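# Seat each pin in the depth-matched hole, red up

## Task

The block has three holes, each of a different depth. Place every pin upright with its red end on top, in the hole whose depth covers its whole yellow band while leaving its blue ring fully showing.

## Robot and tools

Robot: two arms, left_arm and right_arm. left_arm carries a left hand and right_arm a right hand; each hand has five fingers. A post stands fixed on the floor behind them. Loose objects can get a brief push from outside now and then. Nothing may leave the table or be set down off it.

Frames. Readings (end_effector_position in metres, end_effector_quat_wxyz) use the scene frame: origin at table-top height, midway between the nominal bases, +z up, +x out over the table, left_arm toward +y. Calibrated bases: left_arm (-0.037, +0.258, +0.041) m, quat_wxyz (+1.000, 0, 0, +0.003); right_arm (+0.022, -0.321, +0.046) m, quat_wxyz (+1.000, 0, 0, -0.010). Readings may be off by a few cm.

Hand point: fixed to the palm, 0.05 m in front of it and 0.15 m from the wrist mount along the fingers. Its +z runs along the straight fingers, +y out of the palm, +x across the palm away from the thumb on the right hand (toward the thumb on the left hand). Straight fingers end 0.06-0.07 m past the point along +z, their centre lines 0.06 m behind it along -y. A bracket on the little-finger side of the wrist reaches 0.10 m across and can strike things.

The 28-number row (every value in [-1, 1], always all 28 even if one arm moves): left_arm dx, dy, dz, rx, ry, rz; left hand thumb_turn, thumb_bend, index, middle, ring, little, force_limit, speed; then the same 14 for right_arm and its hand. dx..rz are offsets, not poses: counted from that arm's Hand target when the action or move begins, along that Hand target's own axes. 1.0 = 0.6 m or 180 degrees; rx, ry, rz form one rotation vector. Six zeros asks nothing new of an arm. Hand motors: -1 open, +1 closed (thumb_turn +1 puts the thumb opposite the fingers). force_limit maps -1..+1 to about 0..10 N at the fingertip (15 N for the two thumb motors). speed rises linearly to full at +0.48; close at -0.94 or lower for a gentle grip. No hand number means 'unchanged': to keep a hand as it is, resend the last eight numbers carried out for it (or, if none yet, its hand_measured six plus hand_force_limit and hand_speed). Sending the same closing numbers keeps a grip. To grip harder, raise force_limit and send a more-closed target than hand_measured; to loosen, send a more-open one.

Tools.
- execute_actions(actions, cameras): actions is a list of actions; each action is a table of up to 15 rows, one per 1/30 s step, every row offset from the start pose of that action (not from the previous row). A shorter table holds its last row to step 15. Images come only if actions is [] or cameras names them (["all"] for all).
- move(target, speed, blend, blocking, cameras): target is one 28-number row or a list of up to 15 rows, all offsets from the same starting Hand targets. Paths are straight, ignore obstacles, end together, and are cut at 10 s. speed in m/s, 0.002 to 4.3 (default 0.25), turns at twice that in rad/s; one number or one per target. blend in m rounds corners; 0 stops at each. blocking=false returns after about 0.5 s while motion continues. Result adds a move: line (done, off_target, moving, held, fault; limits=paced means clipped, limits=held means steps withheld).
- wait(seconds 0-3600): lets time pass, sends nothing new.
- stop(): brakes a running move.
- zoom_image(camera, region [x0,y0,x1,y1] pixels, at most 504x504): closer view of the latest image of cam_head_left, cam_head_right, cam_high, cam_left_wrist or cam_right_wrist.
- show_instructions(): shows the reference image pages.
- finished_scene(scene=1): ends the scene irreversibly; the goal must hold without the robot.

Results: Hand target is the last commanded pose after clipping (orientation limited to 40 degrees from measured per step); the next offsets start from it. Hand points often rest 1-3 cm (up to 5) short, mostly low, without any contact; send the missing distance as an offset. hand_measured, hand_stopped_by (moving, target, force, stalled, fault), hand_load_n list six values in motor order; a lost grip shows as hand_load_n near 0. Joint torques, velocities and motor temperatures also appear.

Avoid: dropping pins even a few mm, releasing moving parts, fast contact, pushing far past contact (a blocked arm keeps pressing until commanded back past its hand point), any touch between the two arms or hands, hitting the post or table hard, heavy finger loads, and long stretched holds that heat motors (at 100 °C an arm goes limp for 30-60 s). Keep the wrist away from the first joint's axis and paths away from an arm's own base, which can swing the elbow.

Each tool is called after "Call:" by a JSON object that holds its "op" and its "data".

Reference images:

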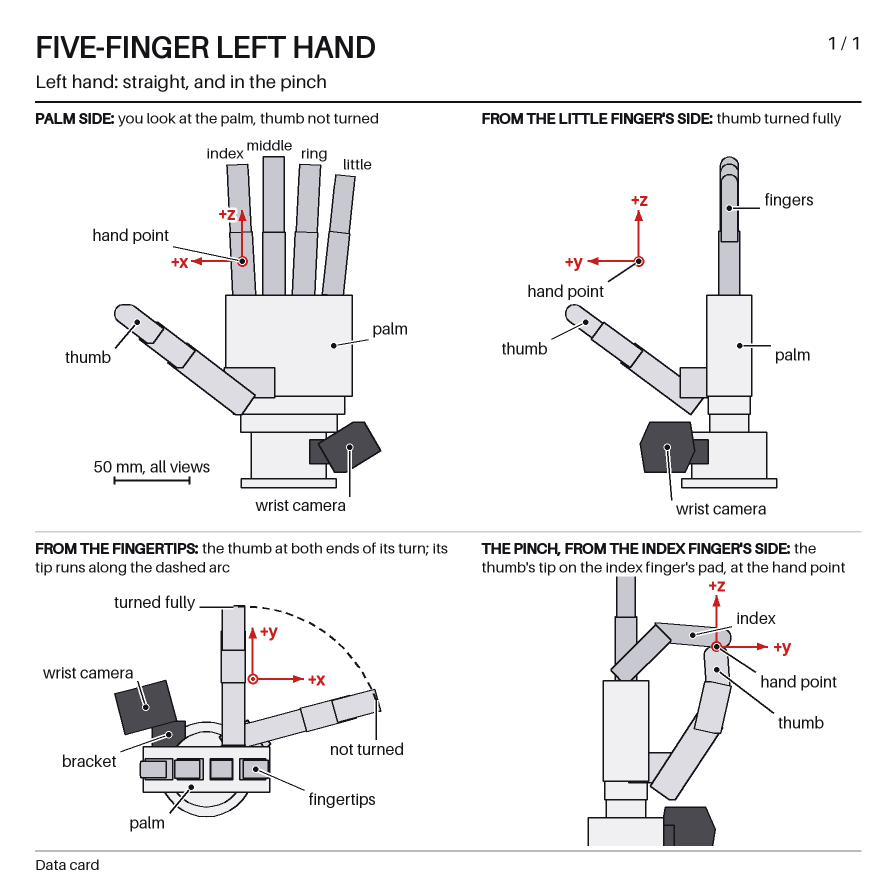

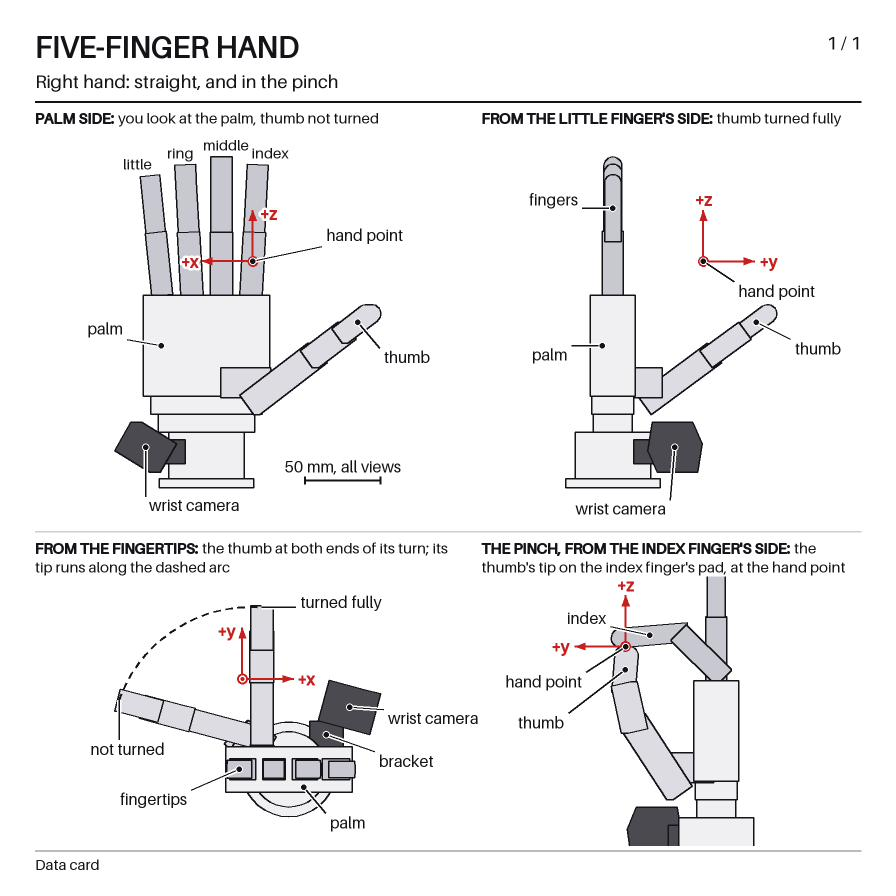

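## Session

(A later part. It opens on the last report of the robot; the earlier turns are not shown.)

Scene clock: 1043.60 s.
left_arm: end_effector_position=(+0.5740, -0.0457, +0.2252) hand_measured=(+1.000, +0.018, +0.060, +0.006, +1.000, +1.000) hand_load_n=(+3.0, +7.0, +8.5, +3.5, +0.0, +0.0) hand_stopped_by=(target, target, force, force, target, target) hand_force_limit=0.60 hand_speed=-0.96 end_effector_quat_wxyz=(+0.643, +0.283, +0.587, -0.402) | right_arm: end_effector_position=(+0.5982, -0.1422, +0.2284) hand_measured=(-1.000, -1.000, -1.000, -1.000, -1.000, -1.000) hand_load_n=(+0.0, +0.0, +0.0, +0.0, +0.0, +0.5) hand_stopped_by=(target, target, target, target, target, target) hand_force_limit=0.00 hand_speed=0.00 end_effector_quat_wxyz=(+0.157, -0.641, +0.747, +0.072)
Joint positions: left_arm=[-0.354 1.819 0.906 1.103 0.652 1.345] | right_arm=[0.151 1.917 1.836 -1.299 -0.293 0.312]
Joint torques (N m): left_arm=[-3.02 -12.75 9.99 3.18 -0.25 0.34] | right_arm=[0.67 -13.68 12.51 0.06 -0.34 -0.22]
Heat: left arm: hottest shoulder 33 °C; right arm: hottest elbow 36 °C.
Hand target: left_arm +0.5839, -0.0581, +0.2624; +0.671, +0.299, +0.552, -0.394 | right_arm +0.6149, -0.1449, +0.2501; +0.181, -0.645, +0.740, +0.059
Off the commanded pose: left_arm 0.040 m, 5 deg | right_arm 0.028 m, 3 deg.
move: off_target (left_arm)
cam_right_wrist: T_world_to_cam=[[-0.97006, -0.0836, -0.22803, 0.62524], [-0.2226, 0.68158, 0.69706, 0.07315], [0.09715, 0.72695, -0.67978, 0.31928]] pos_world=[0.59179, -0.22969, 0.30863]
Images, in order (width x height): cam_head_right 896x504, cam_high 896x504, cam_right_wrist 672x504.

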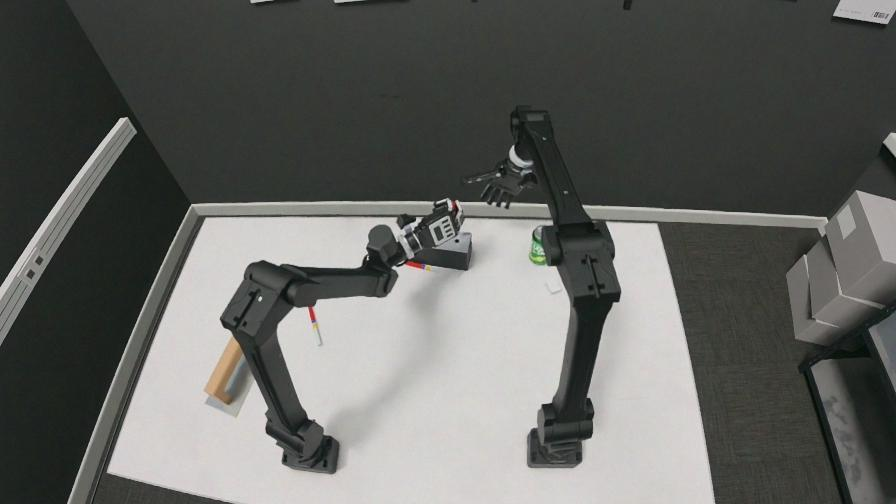

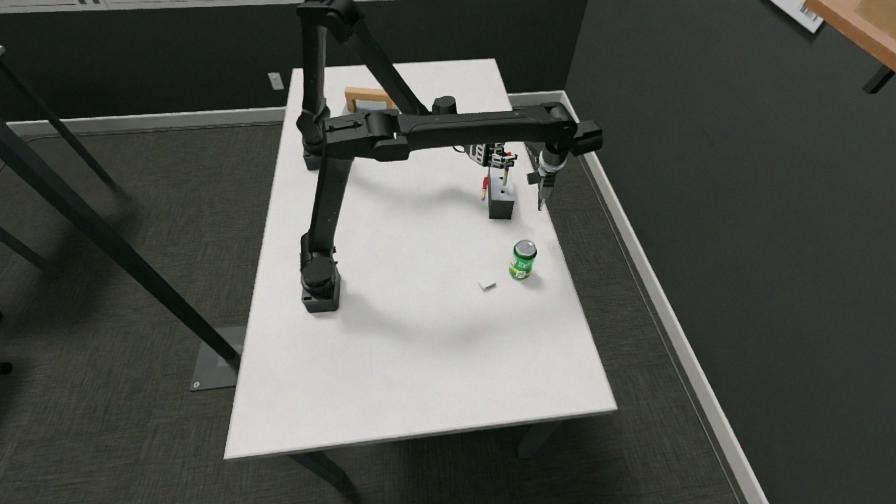

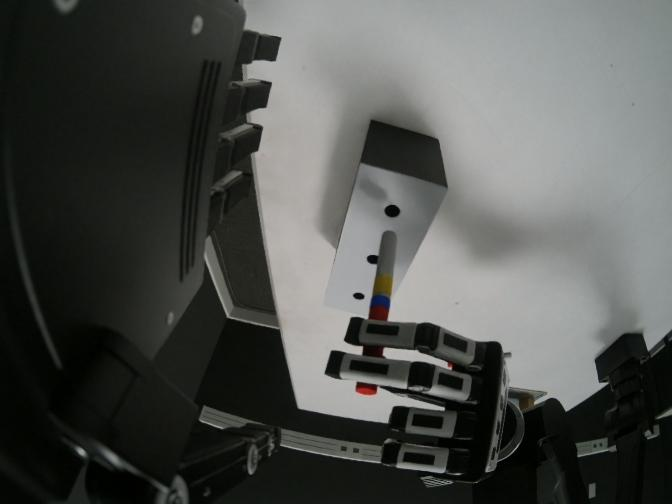

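Call:
{"op": "zoom_image", "data": {"camera": "cam_high", "region": [480, 140, 540, 210]}}

Call:
{"op": "zoom_image", "data": {"camera": "cam_head_right", "region": [430, 190, 480, 250]}}

Scaled by 7.200 from the camera's image (finer frame: 1280x720).

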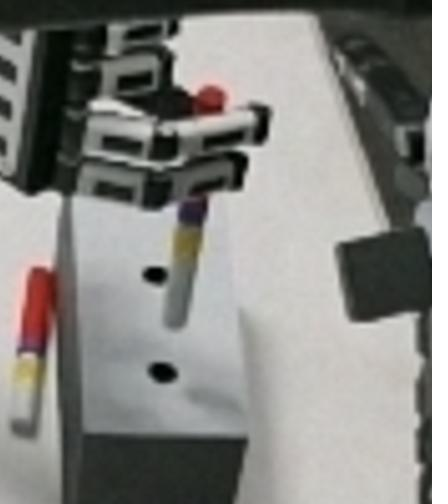

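Scaled by 8.400 from the camera's image (finer frame: 1280x720).

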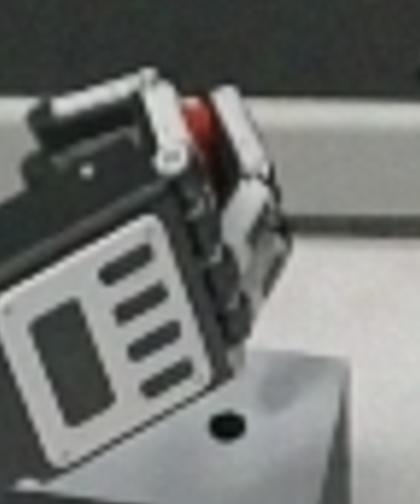

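Call:
{"op": "zoom_image", "data": {"camera": "cam_head_right", "region": [440, 190, 470, 220]}}

Call:
{"op": "execute_actions", "data": {"actions": [], "cameras": ["cam_head_left","cam_left_wrist"]}}

Call:
{"op": "zoom_image", "data": {"camera": "cam_head_left", "region": [415, 185, 465, 245]}}

Call:
{"op": "zoom_image", "data": {"camera": "cam_left_wrist", "region": [310, 190, 410, 290]}}

Scaled by 16.800 from the camera's image (finer frame: 1280x720).

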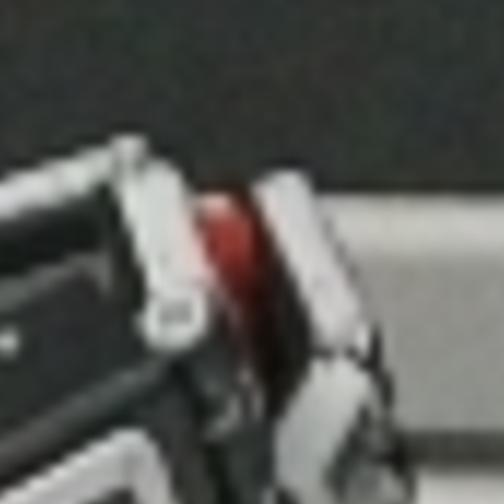

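Scene clock: 1047.43 s.
left_arm: end_effector_position=(+0.5745, -0.0448, +0.2252) hand_measured=(+1.000, +0.018, +0.060, +0.006, +1.000, +1.000) hand_load_n=(+2.5, +7.0, +8.5, +3.5, +0.0, +0.0) hand_stopped_by=(target, target, force, force, target, target) hand_force_limit=0.60 hand_speed=-0.96 end_effector_quat_wxyz=(+0.643, +0.283, +0.587, -0.402) | right_arm: end_effector_position=(+0.5982, -0.1422, +0.2284) hand_measured=(-1.000, -1.000, -1.000, -1.000, -1.000, -1.000) hand_load_n=(+0.0, +0.0, +0.0, +0.0, +0.0, +0.0) hand_stopped_by=(target, target, target, target, target, target) hand_force_limit=0.00 hand_speed=0.00 end_effector_quat_wxyz=(+0.157, -0.641, +0.747, +0.072)
Joint positions: left_arm=[-0.353 1.819 0.906 1.103 0.652 1.345] | right_arm=[0.151 1.917 1.836 -1.299 -0.293 0.312]
Joint velocities: within noise
Joint torques (N m): left_arm=[-3.19 -12.98 10.03 3.23 -0.23 0.3] | right_arm=[0.85 -13.8 12.53 0.1 -0.35 -0.24]
Motor temperatures (°C): left_arm=[28 33 29 24 22 20] | right_arm=[23 32 37 23 24 23]
Heat: left arm: hottest shoulder 33 °C; right arm: hottest elbow 37 °C.
Hand target: left_arm +0.5839, -0.0581, +0.2624; +0.671, +0.299, +0.552, -0.394 | right_arm +0.6149, -0.1449, +0.2501; +0.181, -0.645, +0.740, +0.059
Off the commanded pose: left_arm 0.041 m, 5 deg | right_arm 0.028 m, 3 deg.
camera_calibration:
cam_left_wrist: T_world_to_cam=[[-0.79826, -0.56619, -0.20548, 0.48521], [-0.05681, 0.41041, -0.91013, 0.25355], [0.59963, -0.71484, -0.35978, -0.17815]] pos_world=[0.50855, 0.04331, 0.26637]
Images, in order (width x height): cam_head_left 896x504, cam_left_wrist 672x504.

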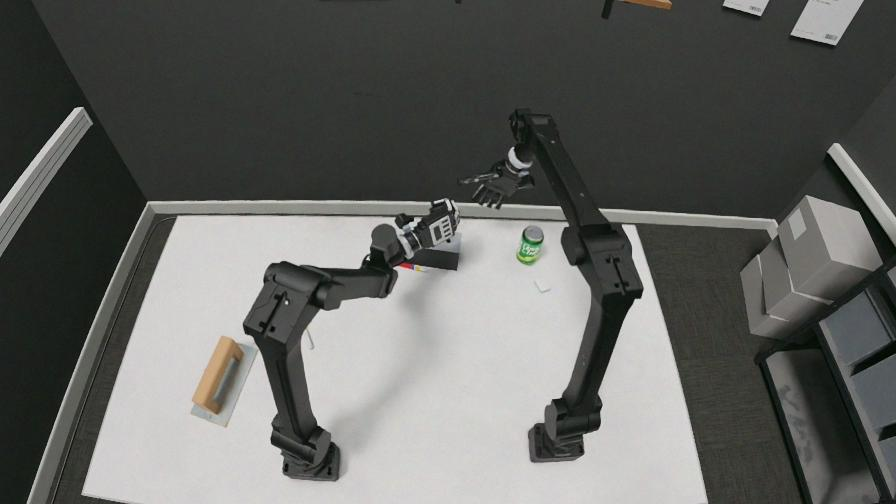

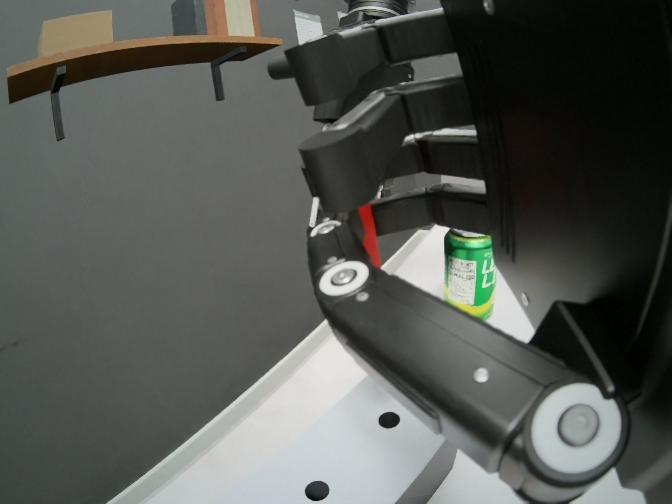

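Scaled by 8.400 from the camera's image (finer frame: 1280x720).

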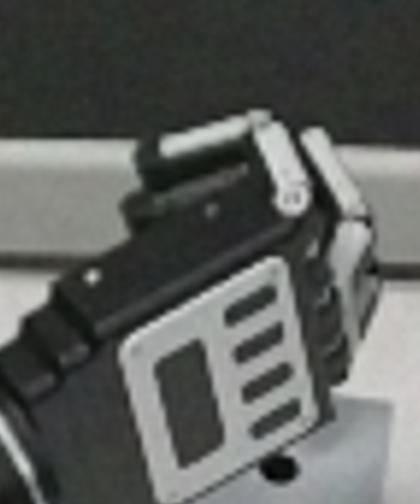

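Scaled by 5.040 from the camera's image (finer frame: 960x720).

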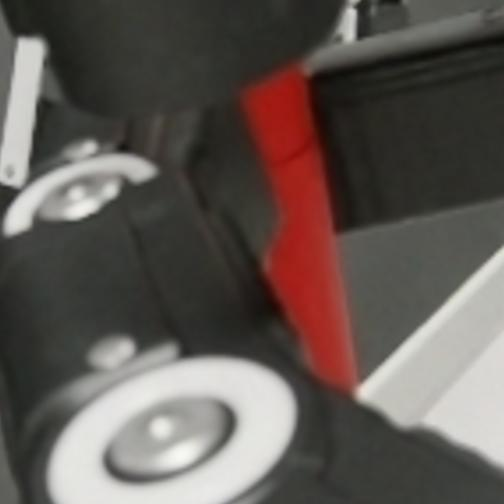

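Call:
{"op": "move", "data": {"target": [0.0634,-0.0031,-0.0070,0.0008,0.0082,0.0048,1,0.02,0.25,0.21,1,1,0.6,-0.96,0,0,0,0,0,0,-1,-1,-1,-1,-1,-1,0,0], "speed": 0.05, "cameras": ["cam_right_wrist","cam_high","cam_head_right"]}}

Call:
{"op": "zoom_image", "data": {"camera": "cam_right_wrist", "region": [340, 190, 430, 280]}}

Call:
{"op": "zoom_image", "data": {"camera": "cam_head_right", "region": [440, 190, 470, 220]}}

Scene clock: 1051.97 s.
left_arm: end_effector_position=(+0.5764, -0.0483, +0.1990) hand_measured=(+1.000, +0.018, +0.060, +0.006, +1.000, +1.000) hand_load_n=(+3.0, +6.5, +8.5, +3.5, +0.0, +0.0) hand_stopped_by=(target, target, force, force, target, target) hand_force_limit=0.60 hand_speed=-0.96 end_effector_quat_wxyz=(+0.643, +0.293, +0.589, -0.392) | right_arm: end_effector_position=(+0.5982, -0.1422, +0.2284) hand_measured=(-1.000, -1.000, -1.000, -1.000, -1.000, -1.000) hand_load_n=(+0.0, +0.0, +0.0, -0.5, +0.0, +0.0) hand_stopped_by=(target, target, target, target, target, target) hand_force_limit=0.00 hand_speed=0.00 end_effector_quat_wxyz=(+0.157, -0.641, +0.747, +0.072)
Joint positions: left_arm=[-0.359 1.878 0.907 1.139 0.651 1.382] | right_arm=[0.151 1.917 1.836 -1.299 -0.293 0.312]
Joint torques (N m): left_arm=[-2.73 -12.1 8.92 3.7 -0.25 0.29] | right_arm=[0.85 -13.8 12.52 0.05 -0.34 -0.24]
Heat: left arm: hottest shoulder 33 °C; right arm: hottest elbow 38 °C.
Hand target: left_arm +0.5831, -0.0631, +0.2244; +0.666, +0.309, +0.558, -0.386 | right_arm +0.6149, -0.1449, +0.2501; +0.181, -0.645, +0.740, +0.059
Off the commanded pose: left_arm 0.030 m, 5 deg | right_arm 0.028 m, 3 deg.
move: off_target (left_arm)
cam_right_wrist: T_world_to_cam=[[-0.97006, -0.0836, -0.22803, 0.62524], [-0.2226, 0.68158, 0.69706, 0.07315], [0.09715, 0.72695, -0.67978, 0.31928]] pos_world=[0.59179, -0.22969, 0.30863]
Images, in order (width x height): cam_head_right 896x504, cam_high 896x504, cam_right_wrist 672x504.

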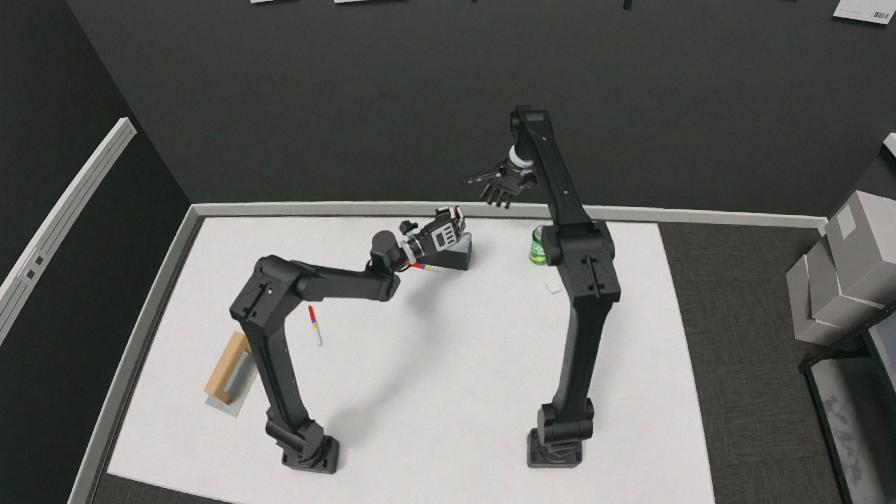

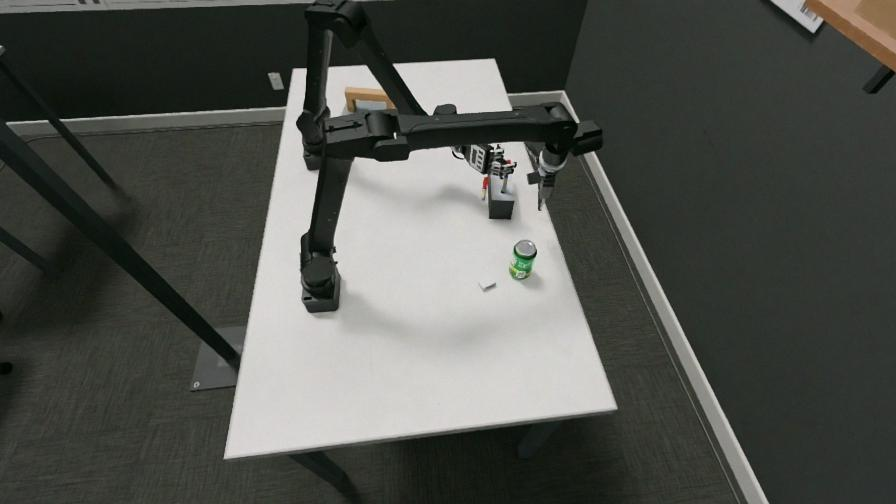

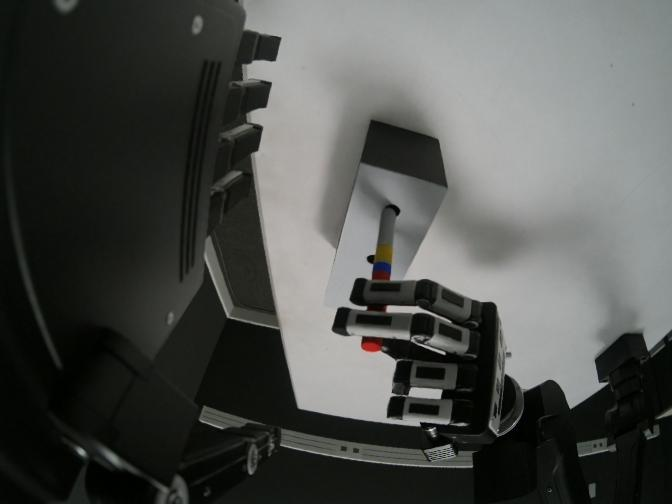

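Scaled by 5.600 from the camera's image (finer frame: 960x720).

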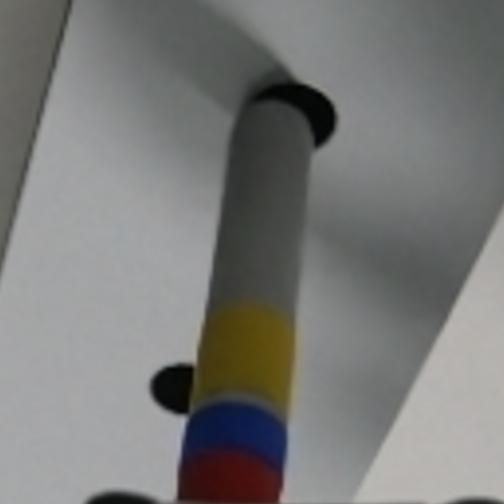

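Scaled by 16.800 from the camera's image (finer frame: 1280x720).

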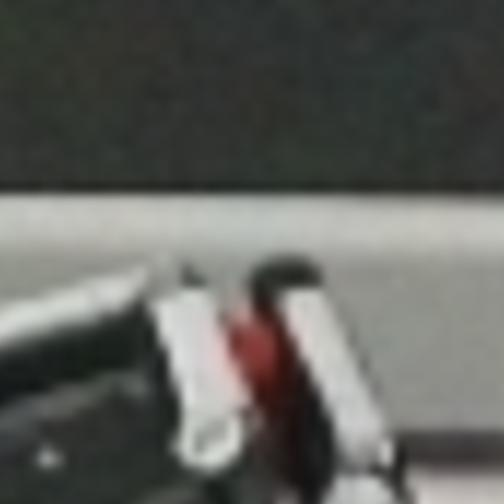

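Call:
{"op": "move", "data": {"target": [-0.0009,-0.0100,-0.0059,0,0,0,1,0.02,0.25,0.21,1,1,0.6,-0.96,0,0,0,0,0,0,-1,-1,-1,-1,-1,-1,0,0], "speed": 0.02, "cameras": ["cam_right_wrist"]}}

Call:
{"op": "zoom_image", "data": {"camera": "cam_right_wrist", "region": [350, 190, 420, 260]}}

Scene clock: 1055.83 s.
left_arm: end_effector_position=(+0.5756, -0.0504, +0.2012) hand_measured=(+1.000, +0.018, +0.060, +0.006, +1.000, +1.000) hand_load_n=(+2.5, +7.0, +8.5, +3.0, +0.0, +0.0) hand_stopped_by=(target, target, force, force, target, target) hand_force_limit=0.60 hand_speed=-0.96 end_effector_quat_wxyz=(+0.645, +0.294, +0.586, -0.392) | right_arm: end_effector_position=(+0.5982, -0.1422, +0.2284) hand_measured=(-1.000, -1.000, -1.000, -1.000, -1.000, -1.000) hand_load_n=(+0.0, +0.0, +0.0, +0.0, +0.0, +0.0) hand_stopped_by=(target, target, target, target, target, target) hand_force_limit=0.00 hand_speed=0.00 end_effector_quat_wxyz=(+0.157, -0.641, +0.747, +0.072)
Joint positions: left_arm=[-0.363 1.878 0.907 1.146 0.646 1.384] | right_arm=[0.151 1.917 1.836 -1.299 -0.293 0.312]
Joint torques (N m): left_arm=[-3.19 -12.57 7.19 3.78 -0.24 0.32] | right_arm=[0.56 -13.86 12.44 0.09 -0.36 -0.24]
Heat: left arm: hottest shoulder 33 °C; right arm: hottest elbow 38 °C.
Hand target: left_arm +0.5762, -0.0631, +0.2244; +0.666, +0.309, +0.558, -0.386 | right_arm +0.6149, -0.1449, +0.2501; +0.181, -0.645, +0.740, +0.059
Off the commanded pose: left_arm 0.026 m, 4 deg | right_arm 0.028 m, 3 deg.
move: off_target (left_arm)
cam_right_wrist: T_world_to_cam=[[-0.97006, -0.0836, -0.22803, 0.62524], [-0.2226, 0.68158, 0.69706, 0.07315], [0.09715, 0.72695, -0.67978, 0.31928]] pos_world=[0.59179, -0.22969, 0.30863]

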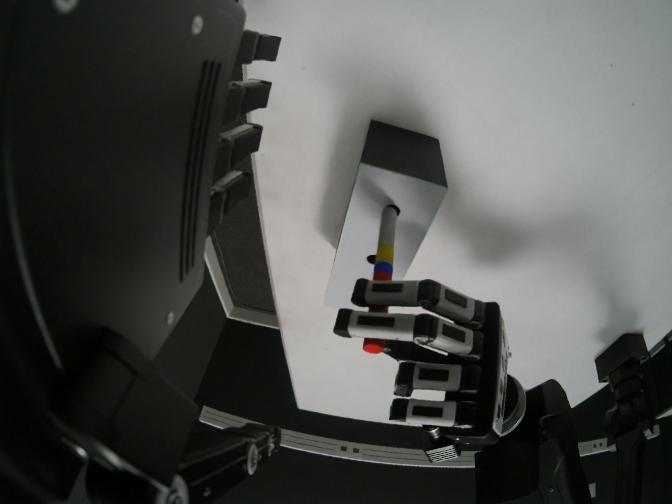

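Scaled by 7.200 from the camera's image (finer frame: 960x720).

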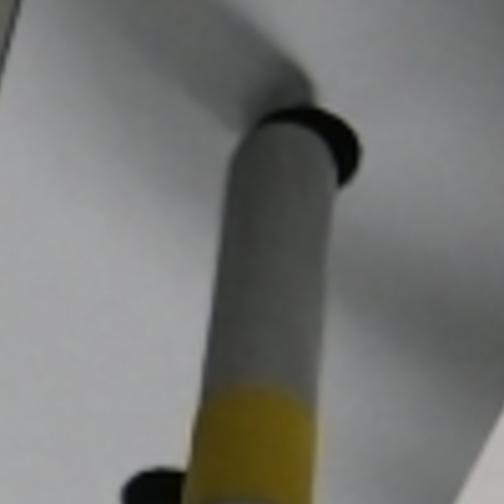

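Call:
{"op": "move", "data": {"target": [-0.0016,-0.0098,-0.0095,0.0005,0.0055,0.0032,1,0.02,0.25,0.21,1,1,0.6,-0.96,0,0,0,0,0,0,-1,-1,-1,-1,-1,-1,0,0], "speed": 0.02, "cameras": ["cam_right_wrist"]}}

Call:
{"op": "zoom_image", "data": {"camera": "cam_right_wrist", "region": [350, 190, 420, 260]}}

Scene clock: 1058.20 s.
left_arm: end_effector_position=(+0.5734, -0.0499, +0.1989) hand_measured=(+1.000, +0.018, +0.060, +0.006, +1.000, +1.000) hand_load_n=(+3.0, +7.0, +8.5, +3.5, +0.0, +0.0) hand_stopped_by=(target, target, force, force, target, target) hand_force_limit=0.60 hand_speed=-0.96 end_effector_quat_wxyz=(+0.647, +0.301, +0.585, -0.385) | right_arm: end_effector_position=(+0.5982, -0.1422, +0.2284) hand_measured=(-1.000, -1.000, -1.000, -1.000, -1.000, -1.000) hand_load_n=(+0.0, +0.0, +0.0, +0.0, +0.0, +0.0) hand_stopped_by=(target, target, target, target, target, target) hand_force_limit=0.00 hand_speed=0.00 end_effector_quat_wxyz=(+0.157, -0.641, +0.747, +0.072)
Joint positions: left_arm=[-0.365 1.878 0.9 1.146 0.646 1.407] | right_arm=[0.151 1.917 1.836 -1.299 -0.293 0.312]
Joint torques (N m): left_arm=[-3.37 -14.15 5.83 2.74 -0.18 0.32] | right_arm=[0.85 -13.92 12.53 0.12 -0.35 -0.23]
Heat: left arm: hottest shoulder 33 °C; right arm: hottest elbow 39 °C.
Hand target: left_arm +0.5682, -0.0612, +0.2244; +0.663, +0.316, +0.562, -0.380 | right_arm +0.6149, -0.1449, +0.2501; +0.181, -0.645, +0.740, +0.059
Off the commanded pose: left_arm 0.028 m, 4 deg | right_arm 0.028 m, 3 deg.
move: off_target (left_arm)
cam_right_wrist: T_world_to_cam=[[-0.97006, -0.0836, -0.22803, 0.62524], [-0.2226, 0.68158, 0.69706, 0.07315], [0.09715, 0.72695, -0.67978, 0.31928]] pos_world=[0.59179, -0.22969, 0.30863]

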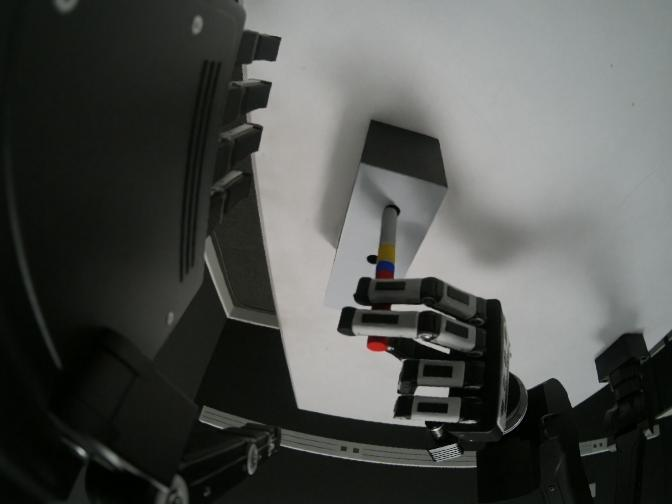

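Scaled by 7.200 from the camera's image (finer frame: 960x720).

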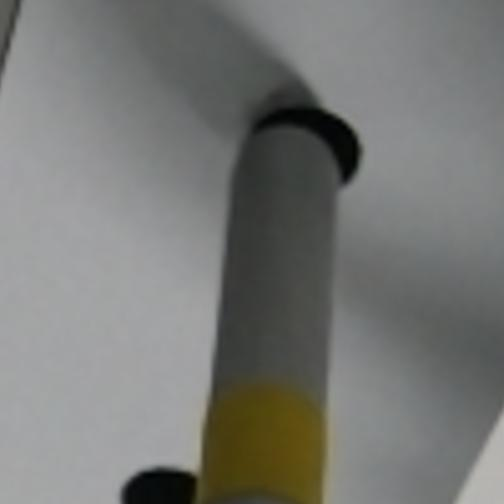

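Call:
{"op": "move", "data": {"target": [0,0,0,-0.0011,0.0011,-0.0067,1,0.02,0.25,0.21,1,1,0.6,-0.96,0,0,0,0,0,0,-1,-1,-1,-1,-1,-1,0,0], "speed": 0.02, "cameras": ["cam_right_wrist","cam_high"]}}

Call:
{"op": "zoom_image", "data": {"camera": "cam_right_wrist", "region": [350, 190, 420, 260]}}

Call:
{"op": "zoom_image", "data": {"camera": "cam_high", "region": [480, 140, 540, 210]}}

Scene clock: 1060.93 s.
left_arm: end_effector_position=(+0.5734, -0.0499, +0.1999) hand_measured=(+1.000, +0.018, +0.060, +0.006, +1.000, +1.000) hand_load_n=(+3.0, +7.0, +8.5, +3.5, +0.0, +0.0) hand_stopped_by=(target, target, force, force, target, target) hand_force_limit=0.60 hand_speed=-0.96 end_effector_quat_wxyz=(+0.648, +0.301, +0.585, -0.385) | right_arm: end_effector_position=(+0.5982, -0.1422, +0.2284) hand_measured=(-1.000, -1.000, -1.000, -1.000, -1.000, -1.000) hand_load_n=(-0.5, +0.0, +0.0, +0.0, +0.0, -0.5) hand_stopped_by=(target, target, target, target, target, target) hand_force_limit=0.00 hand_speed=0.00 end_effector_quat_wxyz=(+0.157, -0.641, +0.747, +0.072)
Joint positions: left_arm=[-0.365 1.876 0.9 1.146 0.646 1.407] | right_arm=[0.151 1.917 1.836 -1.299 -0.293 0.312]
Joint torques (N m): left_arm=[-3.19 -14.68 5.9 2.29 -0.25 0.14] | right_arm=[0.79 -13.8 12.51 0.08 -0.35 -0.24]
Heat: left arm: hottest shoulder 33 °C; right arm: hottest elbow 39 °C.
Hand target: left_arm +0.5682, -0.0612, +0.2244; +0.659, +0.309, +0.567, -0.386 | right_arm +0.6149, -0.1449, +0.2501; +0.181, -0.645, +0.740, +0.059
Off the commanded pose: left_arm 0.028 m, 3 deg | right_arm 0.028 m, 3 deg.
move: off_target (left_arm)
cam_right_wrist: T_world_to_cam=[[-0.97006, -0.0836, -0.22803, 0.62524], [-0.2226, 0.68158, 0.69706, 0.07315], [0.09715, 0.72695, -0.67978, 0.31928]] pos_world=[0.59179, -0.22969, 0.30863]
Images, in order (width x height): cam_high 896x504, cam_right_wrist 672x504.

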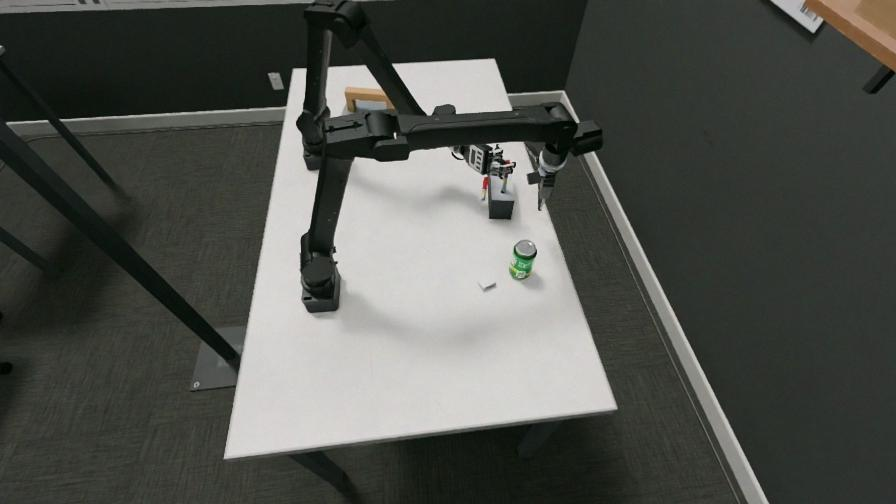

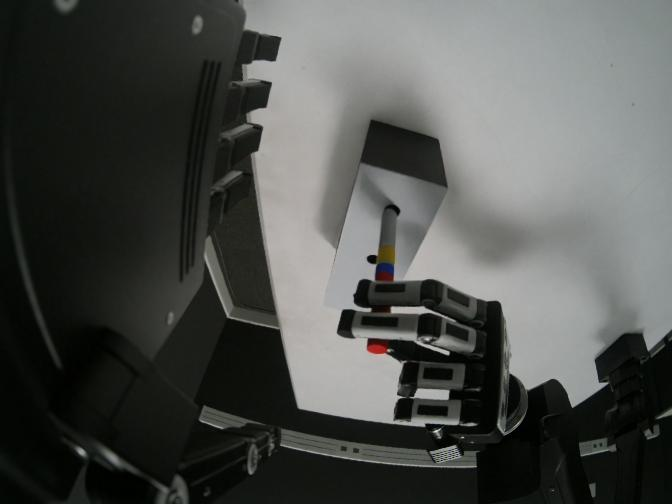

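Scaled by 7.200 from the camera's image (finer frame: 960x720).

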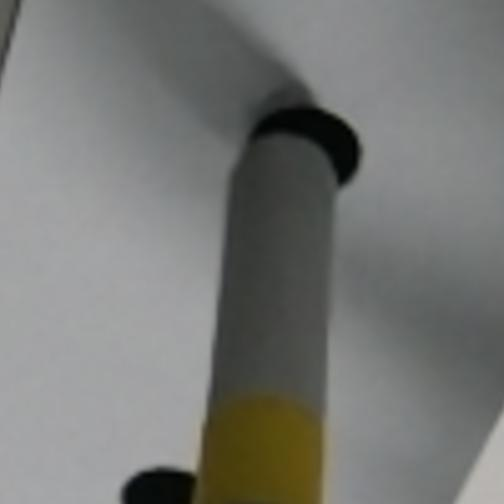

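Scaled by 7.200 from the camera's image (finer frame: 1280x720).

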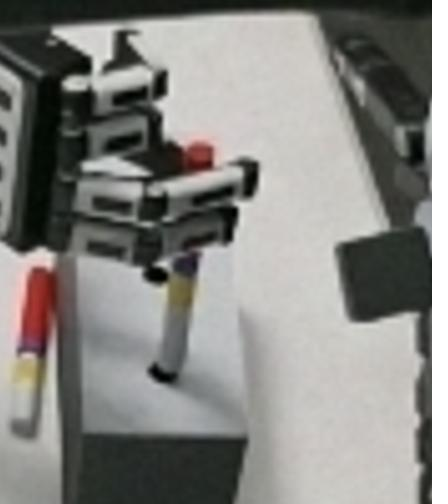

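Call:
{"op": "move", "data": {"target": [0.0005,-0.0032,0.002,-0.0013,-0.0006,-0.0076,1,0.02,0.25,0.21,1,1,0.6,-0.96,0,0,0,0,0,0,-1,-1,-1,-1,-1,-1,0,0], "speed": 0.02, "cameras": ["cam_right_wrist"]}}

Call:
{"op": "zoom_image", "data": {"camera": "cam_right_wrist", "region": [350, 190, 420, 260]}}

Scene clock: 1063.13 s.
left_arm: end_effector_position=(+0.5729, -0.0515, +0.2015) hand_measured=(+1.000, +0.018, +0.060, +0.006, +1.000, +1.000) hand_load_n=(+2.5, +7.0, +8.5, +3.5, +0.0, +0.0) hand_stopped_by=(target, target, force, force, target, target) hand_force_limit=0.60 hand_speed=-0.96 end_effector_quat_wxyz=(+0.648, +0.296, +0.586, -0.387) | right_arm: end_effector_position=(+0.5982, -0.1422, +0.2284) hand_measured=(-1.000, -1.000, -1.000, -1.000, -1.000, -1.000) hand_load_n=(+0.0, +0.0, +0.0, +0.0, +0.0, +0.0) hand_stopped_by=(target, target, target, target, target, target) hand_force_limit=0.00 hand_speed=0.00 end_effector_quat_wxyz=(+0.157, -0.641, +0.747, +0.072)
Joint positions: left_arm=[-0.369 1.873 0.9 1.146 0.637 1.398] | right_arm=[0.151 1.917 1.836 -1.299 -0.293 0.312]
Joint torques (N m): left_arm=[-3.31 -14.39 5.93 2.18 -0.27 0] | right_arm=[0.97 -14.04 12.48 0.14 -0.34 -0.23]
Heat: left arm: hottest shoulder 33 °C; right arm: hottest elbow 39 °C.
Hand target: left_arm +0.5671, -0.0632, +0.2244; +0.655, +0.301, +0.571, -0.393 | right_arm +0.6149, -0.1449, +0.2501; +0.181, -0.645, +0.740, +0.059
Off the commanded pose: left_arm 0.026 m, 2 deg | right_arm 0.028 m, 3 deg.
move: off_target (left_arm)
cam_right_wrist: T_world_to_cam=[[-0.97006, -0.0836, -0.22803, 0.62524], [-0.2226, 0.68158, 0.69706, 0.07315], [0.09715, 0.72695, -0.67978, 0.31928]] pos_world=[0.59179, -0.22969, 0.30863]

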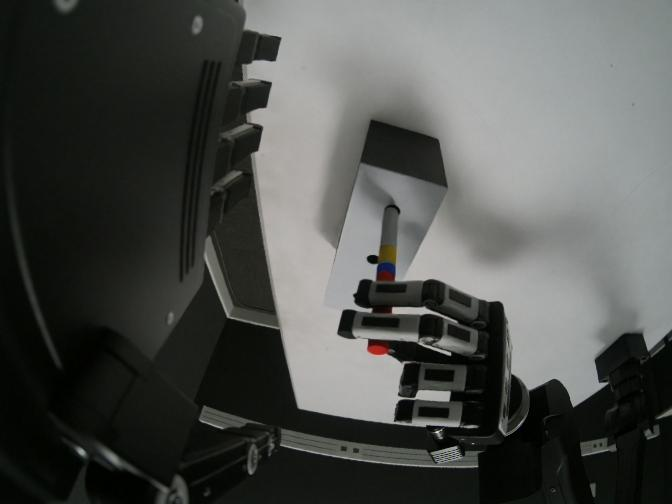

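Scaled by 7.200 from the camera's image (finer frame: 960x720).

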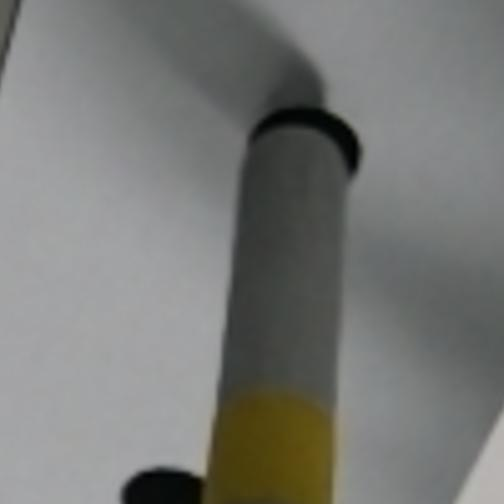

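Call:
{"op": "move", "data": {"target": [0.0189,-0.0015,-0.0087,0,0,0,1,0.02,0.25,0.21,1,1,0.6,-0.96,0,0,0,0,0,0,-1,-1,-1,-1,-1,-1,0,0], "speed": 0.02, "cameras": ["cam_right_wrist"]}}

Call:
{"op": "zoom_image", "data": {"camera": "cam_right_wrist", "region": [350, 190, 420, 260]}}

Scene clock: 1065.57 s.
left_arm: end_effector_position=(+0.5693, -0.0501, +0.1956) hand_measured=(+1.000, +0.018, +0.060, +0.006, +1.000, +1.000) hand_load_n=(+3.0, +7.0, +8.5, +3.0, +0.0, +0.0) hand_stopped_by=(target, target, force, force, target, target) hand_force_limit=0.60 hand_speed=-0.96 end_effector_quat_wxyz=(+0.644, +0.296, +0.590, -0.387) | right_arm: end_effector_position=(+0.5982, -0.1422, +0.2284) hand_measured=(-1.000, -1.000, -1.000, -1.000, -1.000, -1.000) hand_load_n=(+0.0, +0.0, +0.0, +0.0, +0.0, +0.0) hand_stopped_by=(target, target, target, target, target, target) hand_force_limit=0.00 hand_speed=0.00 end_effector_quat_wxyz=(+0.157, -0.641, +0.747, +0.072)
Joint positions: left_arm=[-0.369 1.873 0.887 1.146 0.637 1.398] | right_arm=[0.151 1.917 1.836 -1.299 -0.293 0.312]
Joint torques (N m): left_arm=[-3.25 -12.81 5.78 3.88 -0.19 -0.02] | right_arm=[0.67 -13.68 12.53 0.09 -0.34 -0.24]
Heat: left arm: hottest shoulder 33 °C; right arm: hottest elbow 39 °C.
Hand target: left_arm +0.5641, -0.0612, +0.2124; +0.655, +0.301, +0.571, -0.393 | right_arm +0.6149, -0.1449, +0.2501; +0.181, -0.645, +0.740, +0.059
Off the commanded pose: left_arm 0.021 m, 3 deg | right_arm 0.028 m, 3 deg.
move: off_target (left_arm)
cam_right_wrist: T_world_to_cam=[[-0.97006, -0.0836, -0.22803, 0.62524], [-0.2226, 0.68158, 0.69706, 0.07315], [0.09715, 0.72695, -0.67978, 0.31928]] pos_world=[0.59179, -0.22969, 0.30863]

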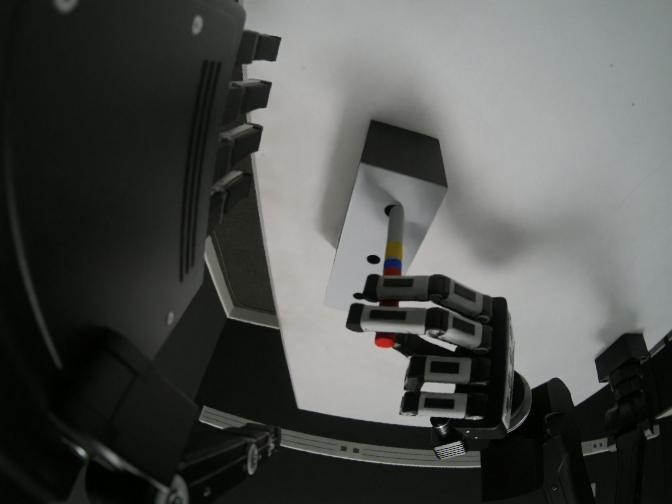

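Scaled by 7.200 from the camera's image (finer frame: 960x720).

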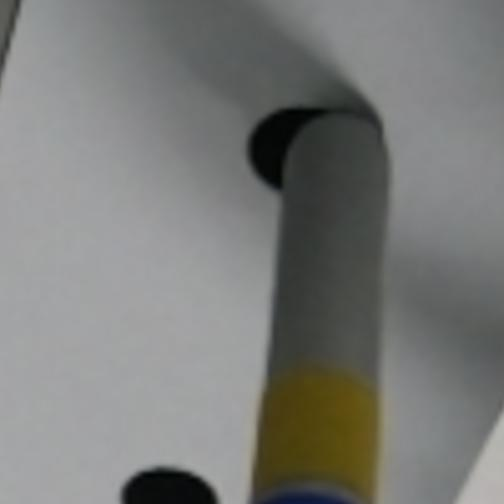

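Call:
{"op": "move", "data": {"target": [-0.002,0.0065,0.0004,-0.0063,-0.0003,0.0011,1,0.02,0.25,0.21,1,1,0.6,-0.96,0,0,0,0,0,0,-1,-1,-1,-1,-1,-1,0,0], "speed": 0.02, "cameras": ["cam_right_wrist"]}}

Call:
{"op": "zoom_image", "data": {"camera": "cam_right_wrist", "region": [350, 190, 420, 260]}}

Scene clock: 1068.33 s.
left_arm: end_effector_position=(+0.5719, -0.0471, +0.1958) hand_measured=(+1.000, +0.018, +0.060, +0.006, +1.000, +1.000) hand_load_n=(+3.0, +7.0, +8.5, +3.5, +0.0, -0.5) hand_stopped_by=(target, target, force, force, target, target) hand_force_limit=0.60 hand_speed=-0.96 end_effector_quat_wxyz=(+0.648, +0.289, +0.593, -0.382) | right_arm: end_effector_position=(+0.5982, -0.1422, +0.2284) hand_measured=(-1.000, -1.000, -1.000, -1.000, -1.000, -1.000) hand_load_n=(+0.0, +0.0, +0.0, +0.0, +0.0, +0.0) hand_stopped_by=(target, target, target, target, target, target) hand_force_limit=0.00 hand_speed=0.00 end_effector_quat_wxyz=(+0.157, -0.641, +0.747, +0.072)
Joint positions: left_arm=[-0.369 1.873 0.887 1.146 0.617 1.398] | right_arm=[0.151 1.917 1.836 -1.299 -0.293 0.312]
Joint torques (N m): left_arm=[-3.14 -12.57 6.04 3.6 -0.2 0.09] | right_arm=[0.73 -13.74 12.55 0.01 -0.35 -0.23]
Heat: left arm: hottest shoulder 33 °C; right arm: hottest elbow 40 °C.
Hand target: left_arm +0.5676, -0.0592, +0.2134; +0.659, +0.295, +0.574, -0.386 | right_arm +0.6149, -0.1449, +0.2501; +0.181, -0.645, +0.740, +0.059
Off the commanded pose: left_arm 0.022 m, 3 deg | right_arm 0.028 m, 3 deg.
move: off_target (left_arm)
cam_right_wrist: T_world_to_cam=[[-0.97006, -0.0836, -0.22803, 0.62524], [-0.2226, 0.68158, 0.69706, 0.07315], [0.09715, 0.72695, -0.67978, 0.31928]] pos_world=[0.59179, -0.22969, 0.30863]

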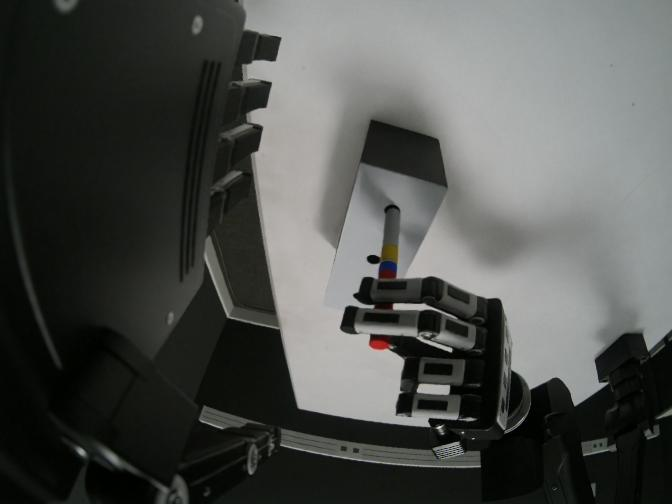

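Scaled by 7.200 from the camera's image (finer frame: 960x720).

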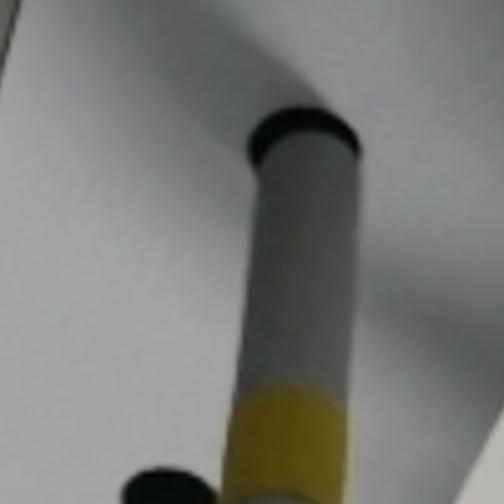

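Call:
{"op": "zoom_image", "data": {"camera": "cam_right_wrist", "region": [340, 270, 430, 360]}}

Call:
{"op": "execute_actions", "data": {"actions": [], "cameras": ["cam_head_right","cam_high"]}}

Call:
{"op": "zoom_image", "data": {"camera": "cam_head_right", "region": [440, 195, 470, 225]}}

Call:
{"op": "zoom_image", "data": {"camera": "cam_high", "region": [485, 150, 525, 205]}}

Scaled by 5.600 from the camera's image (finer frame: 960x720).

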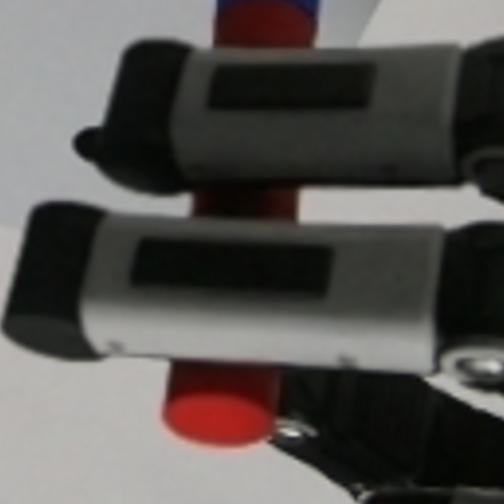

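Scene clock: 1069.20 s.
left_arm: end_effector_position=(+0.5719, -0.0471, +0.1958) hand_measured=(+1.000, +0.018, +0.060, +0.006, +1.000, +1.000) hand_load_n=(+2.5, +7.0, +8.5, +3.5, +0.0, +0.0) hand_stopped_by=(target, target, force, force, target, target) hand_force_limit=0.60 hand_speed=-0.96 end_effector_quat_wxyz=(+0.648, +0.289, +0.593, -0.382) | right_arm: end_effector_position=(+0.5982, -0.1422, +0.2284) hand_measured=(-1.000, -1.000, -1.000, -1.000, -1.000, -1.000) hand_load_n=(+0.0, -0.5, +0.0, +0.0, +0.0, +0.0) hand_stopped_by=(target, target, target, target, target, target) hand_force_limit=0.00 hand_speed=0.00 end_effector_quat_wxyz=(+0.157, -0.641, +0.747, +0.072)
Joint positions: left_arm=[-0.369 1.873 0.887 1.146 0.617 1.398] | right_arm=[0.151 1.917 1.836 -1.299 -0.293 0.312]
Joint velocities: within noise
Joint torques (N m): left_arm=[-2.96 -12.86 5.98 3.48 -0.21 0.07] | right_arm=[0.73 -13.8 12.52 0.06 -0.35 -0.24]
Motor temperatures (°C): left_arm=[28 33 29 24 21 20] | right_arm=[22 31 40 23 24 23]
Heat: left arm: hottest shoulder 33 °C; right arm: hottest elbow 40 °C.
Hand target: left_arm +0.5676, -0.0592, +0.2134; +0.659, +0.295, +0.574, -0.386 | right_arm +0.6149, -0.1449, +0.2501; +0.181, -0.645, +0.740, +0.059
Off the commanded pose: left_arm 0.022 m, 3 deg | right_arm 0.028 m, 3 deg.
Images, in order (width x height): cam_head_right 896x504, cam_high 896x504.

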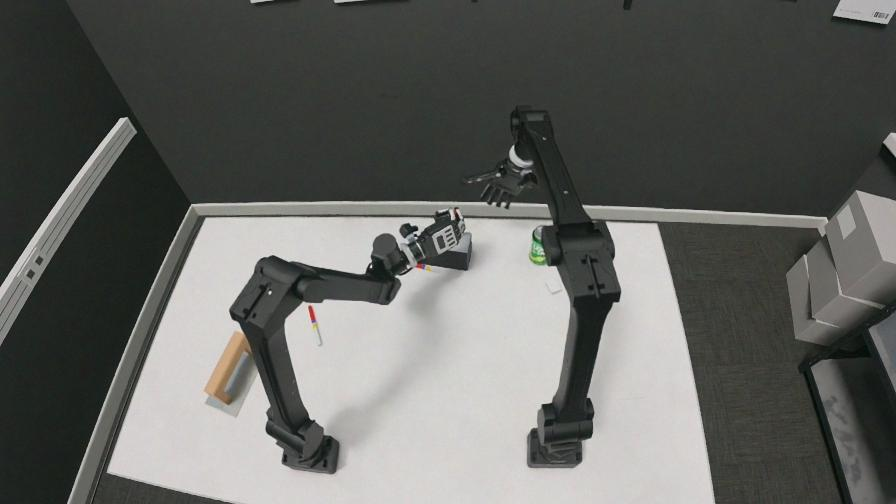

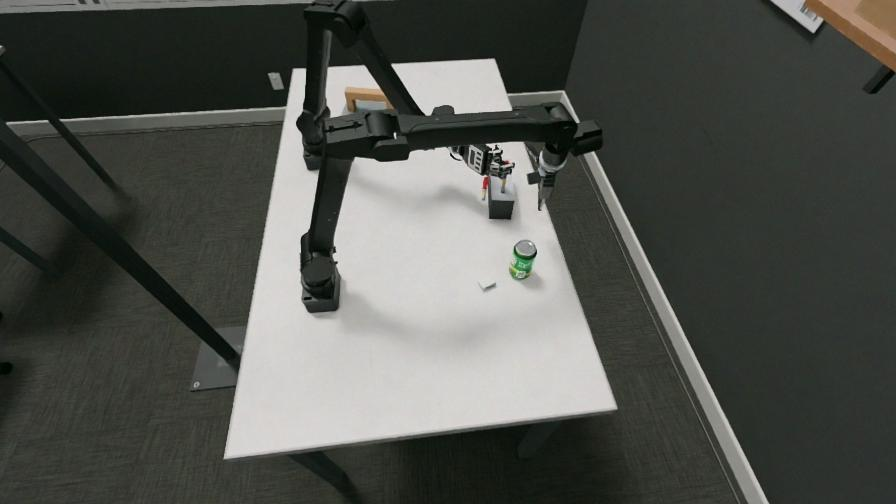

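Scaled by 16.800 from the camera's image (finer frame: 1280x720).

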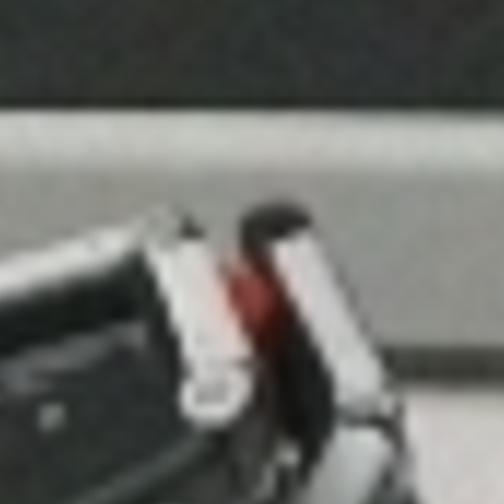

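Scaled by 9.164 from the camera's image (finer frame: 1280x720).

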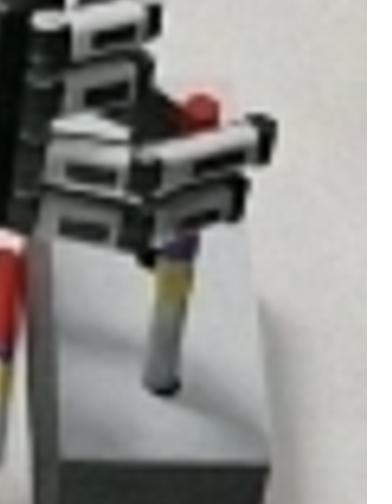

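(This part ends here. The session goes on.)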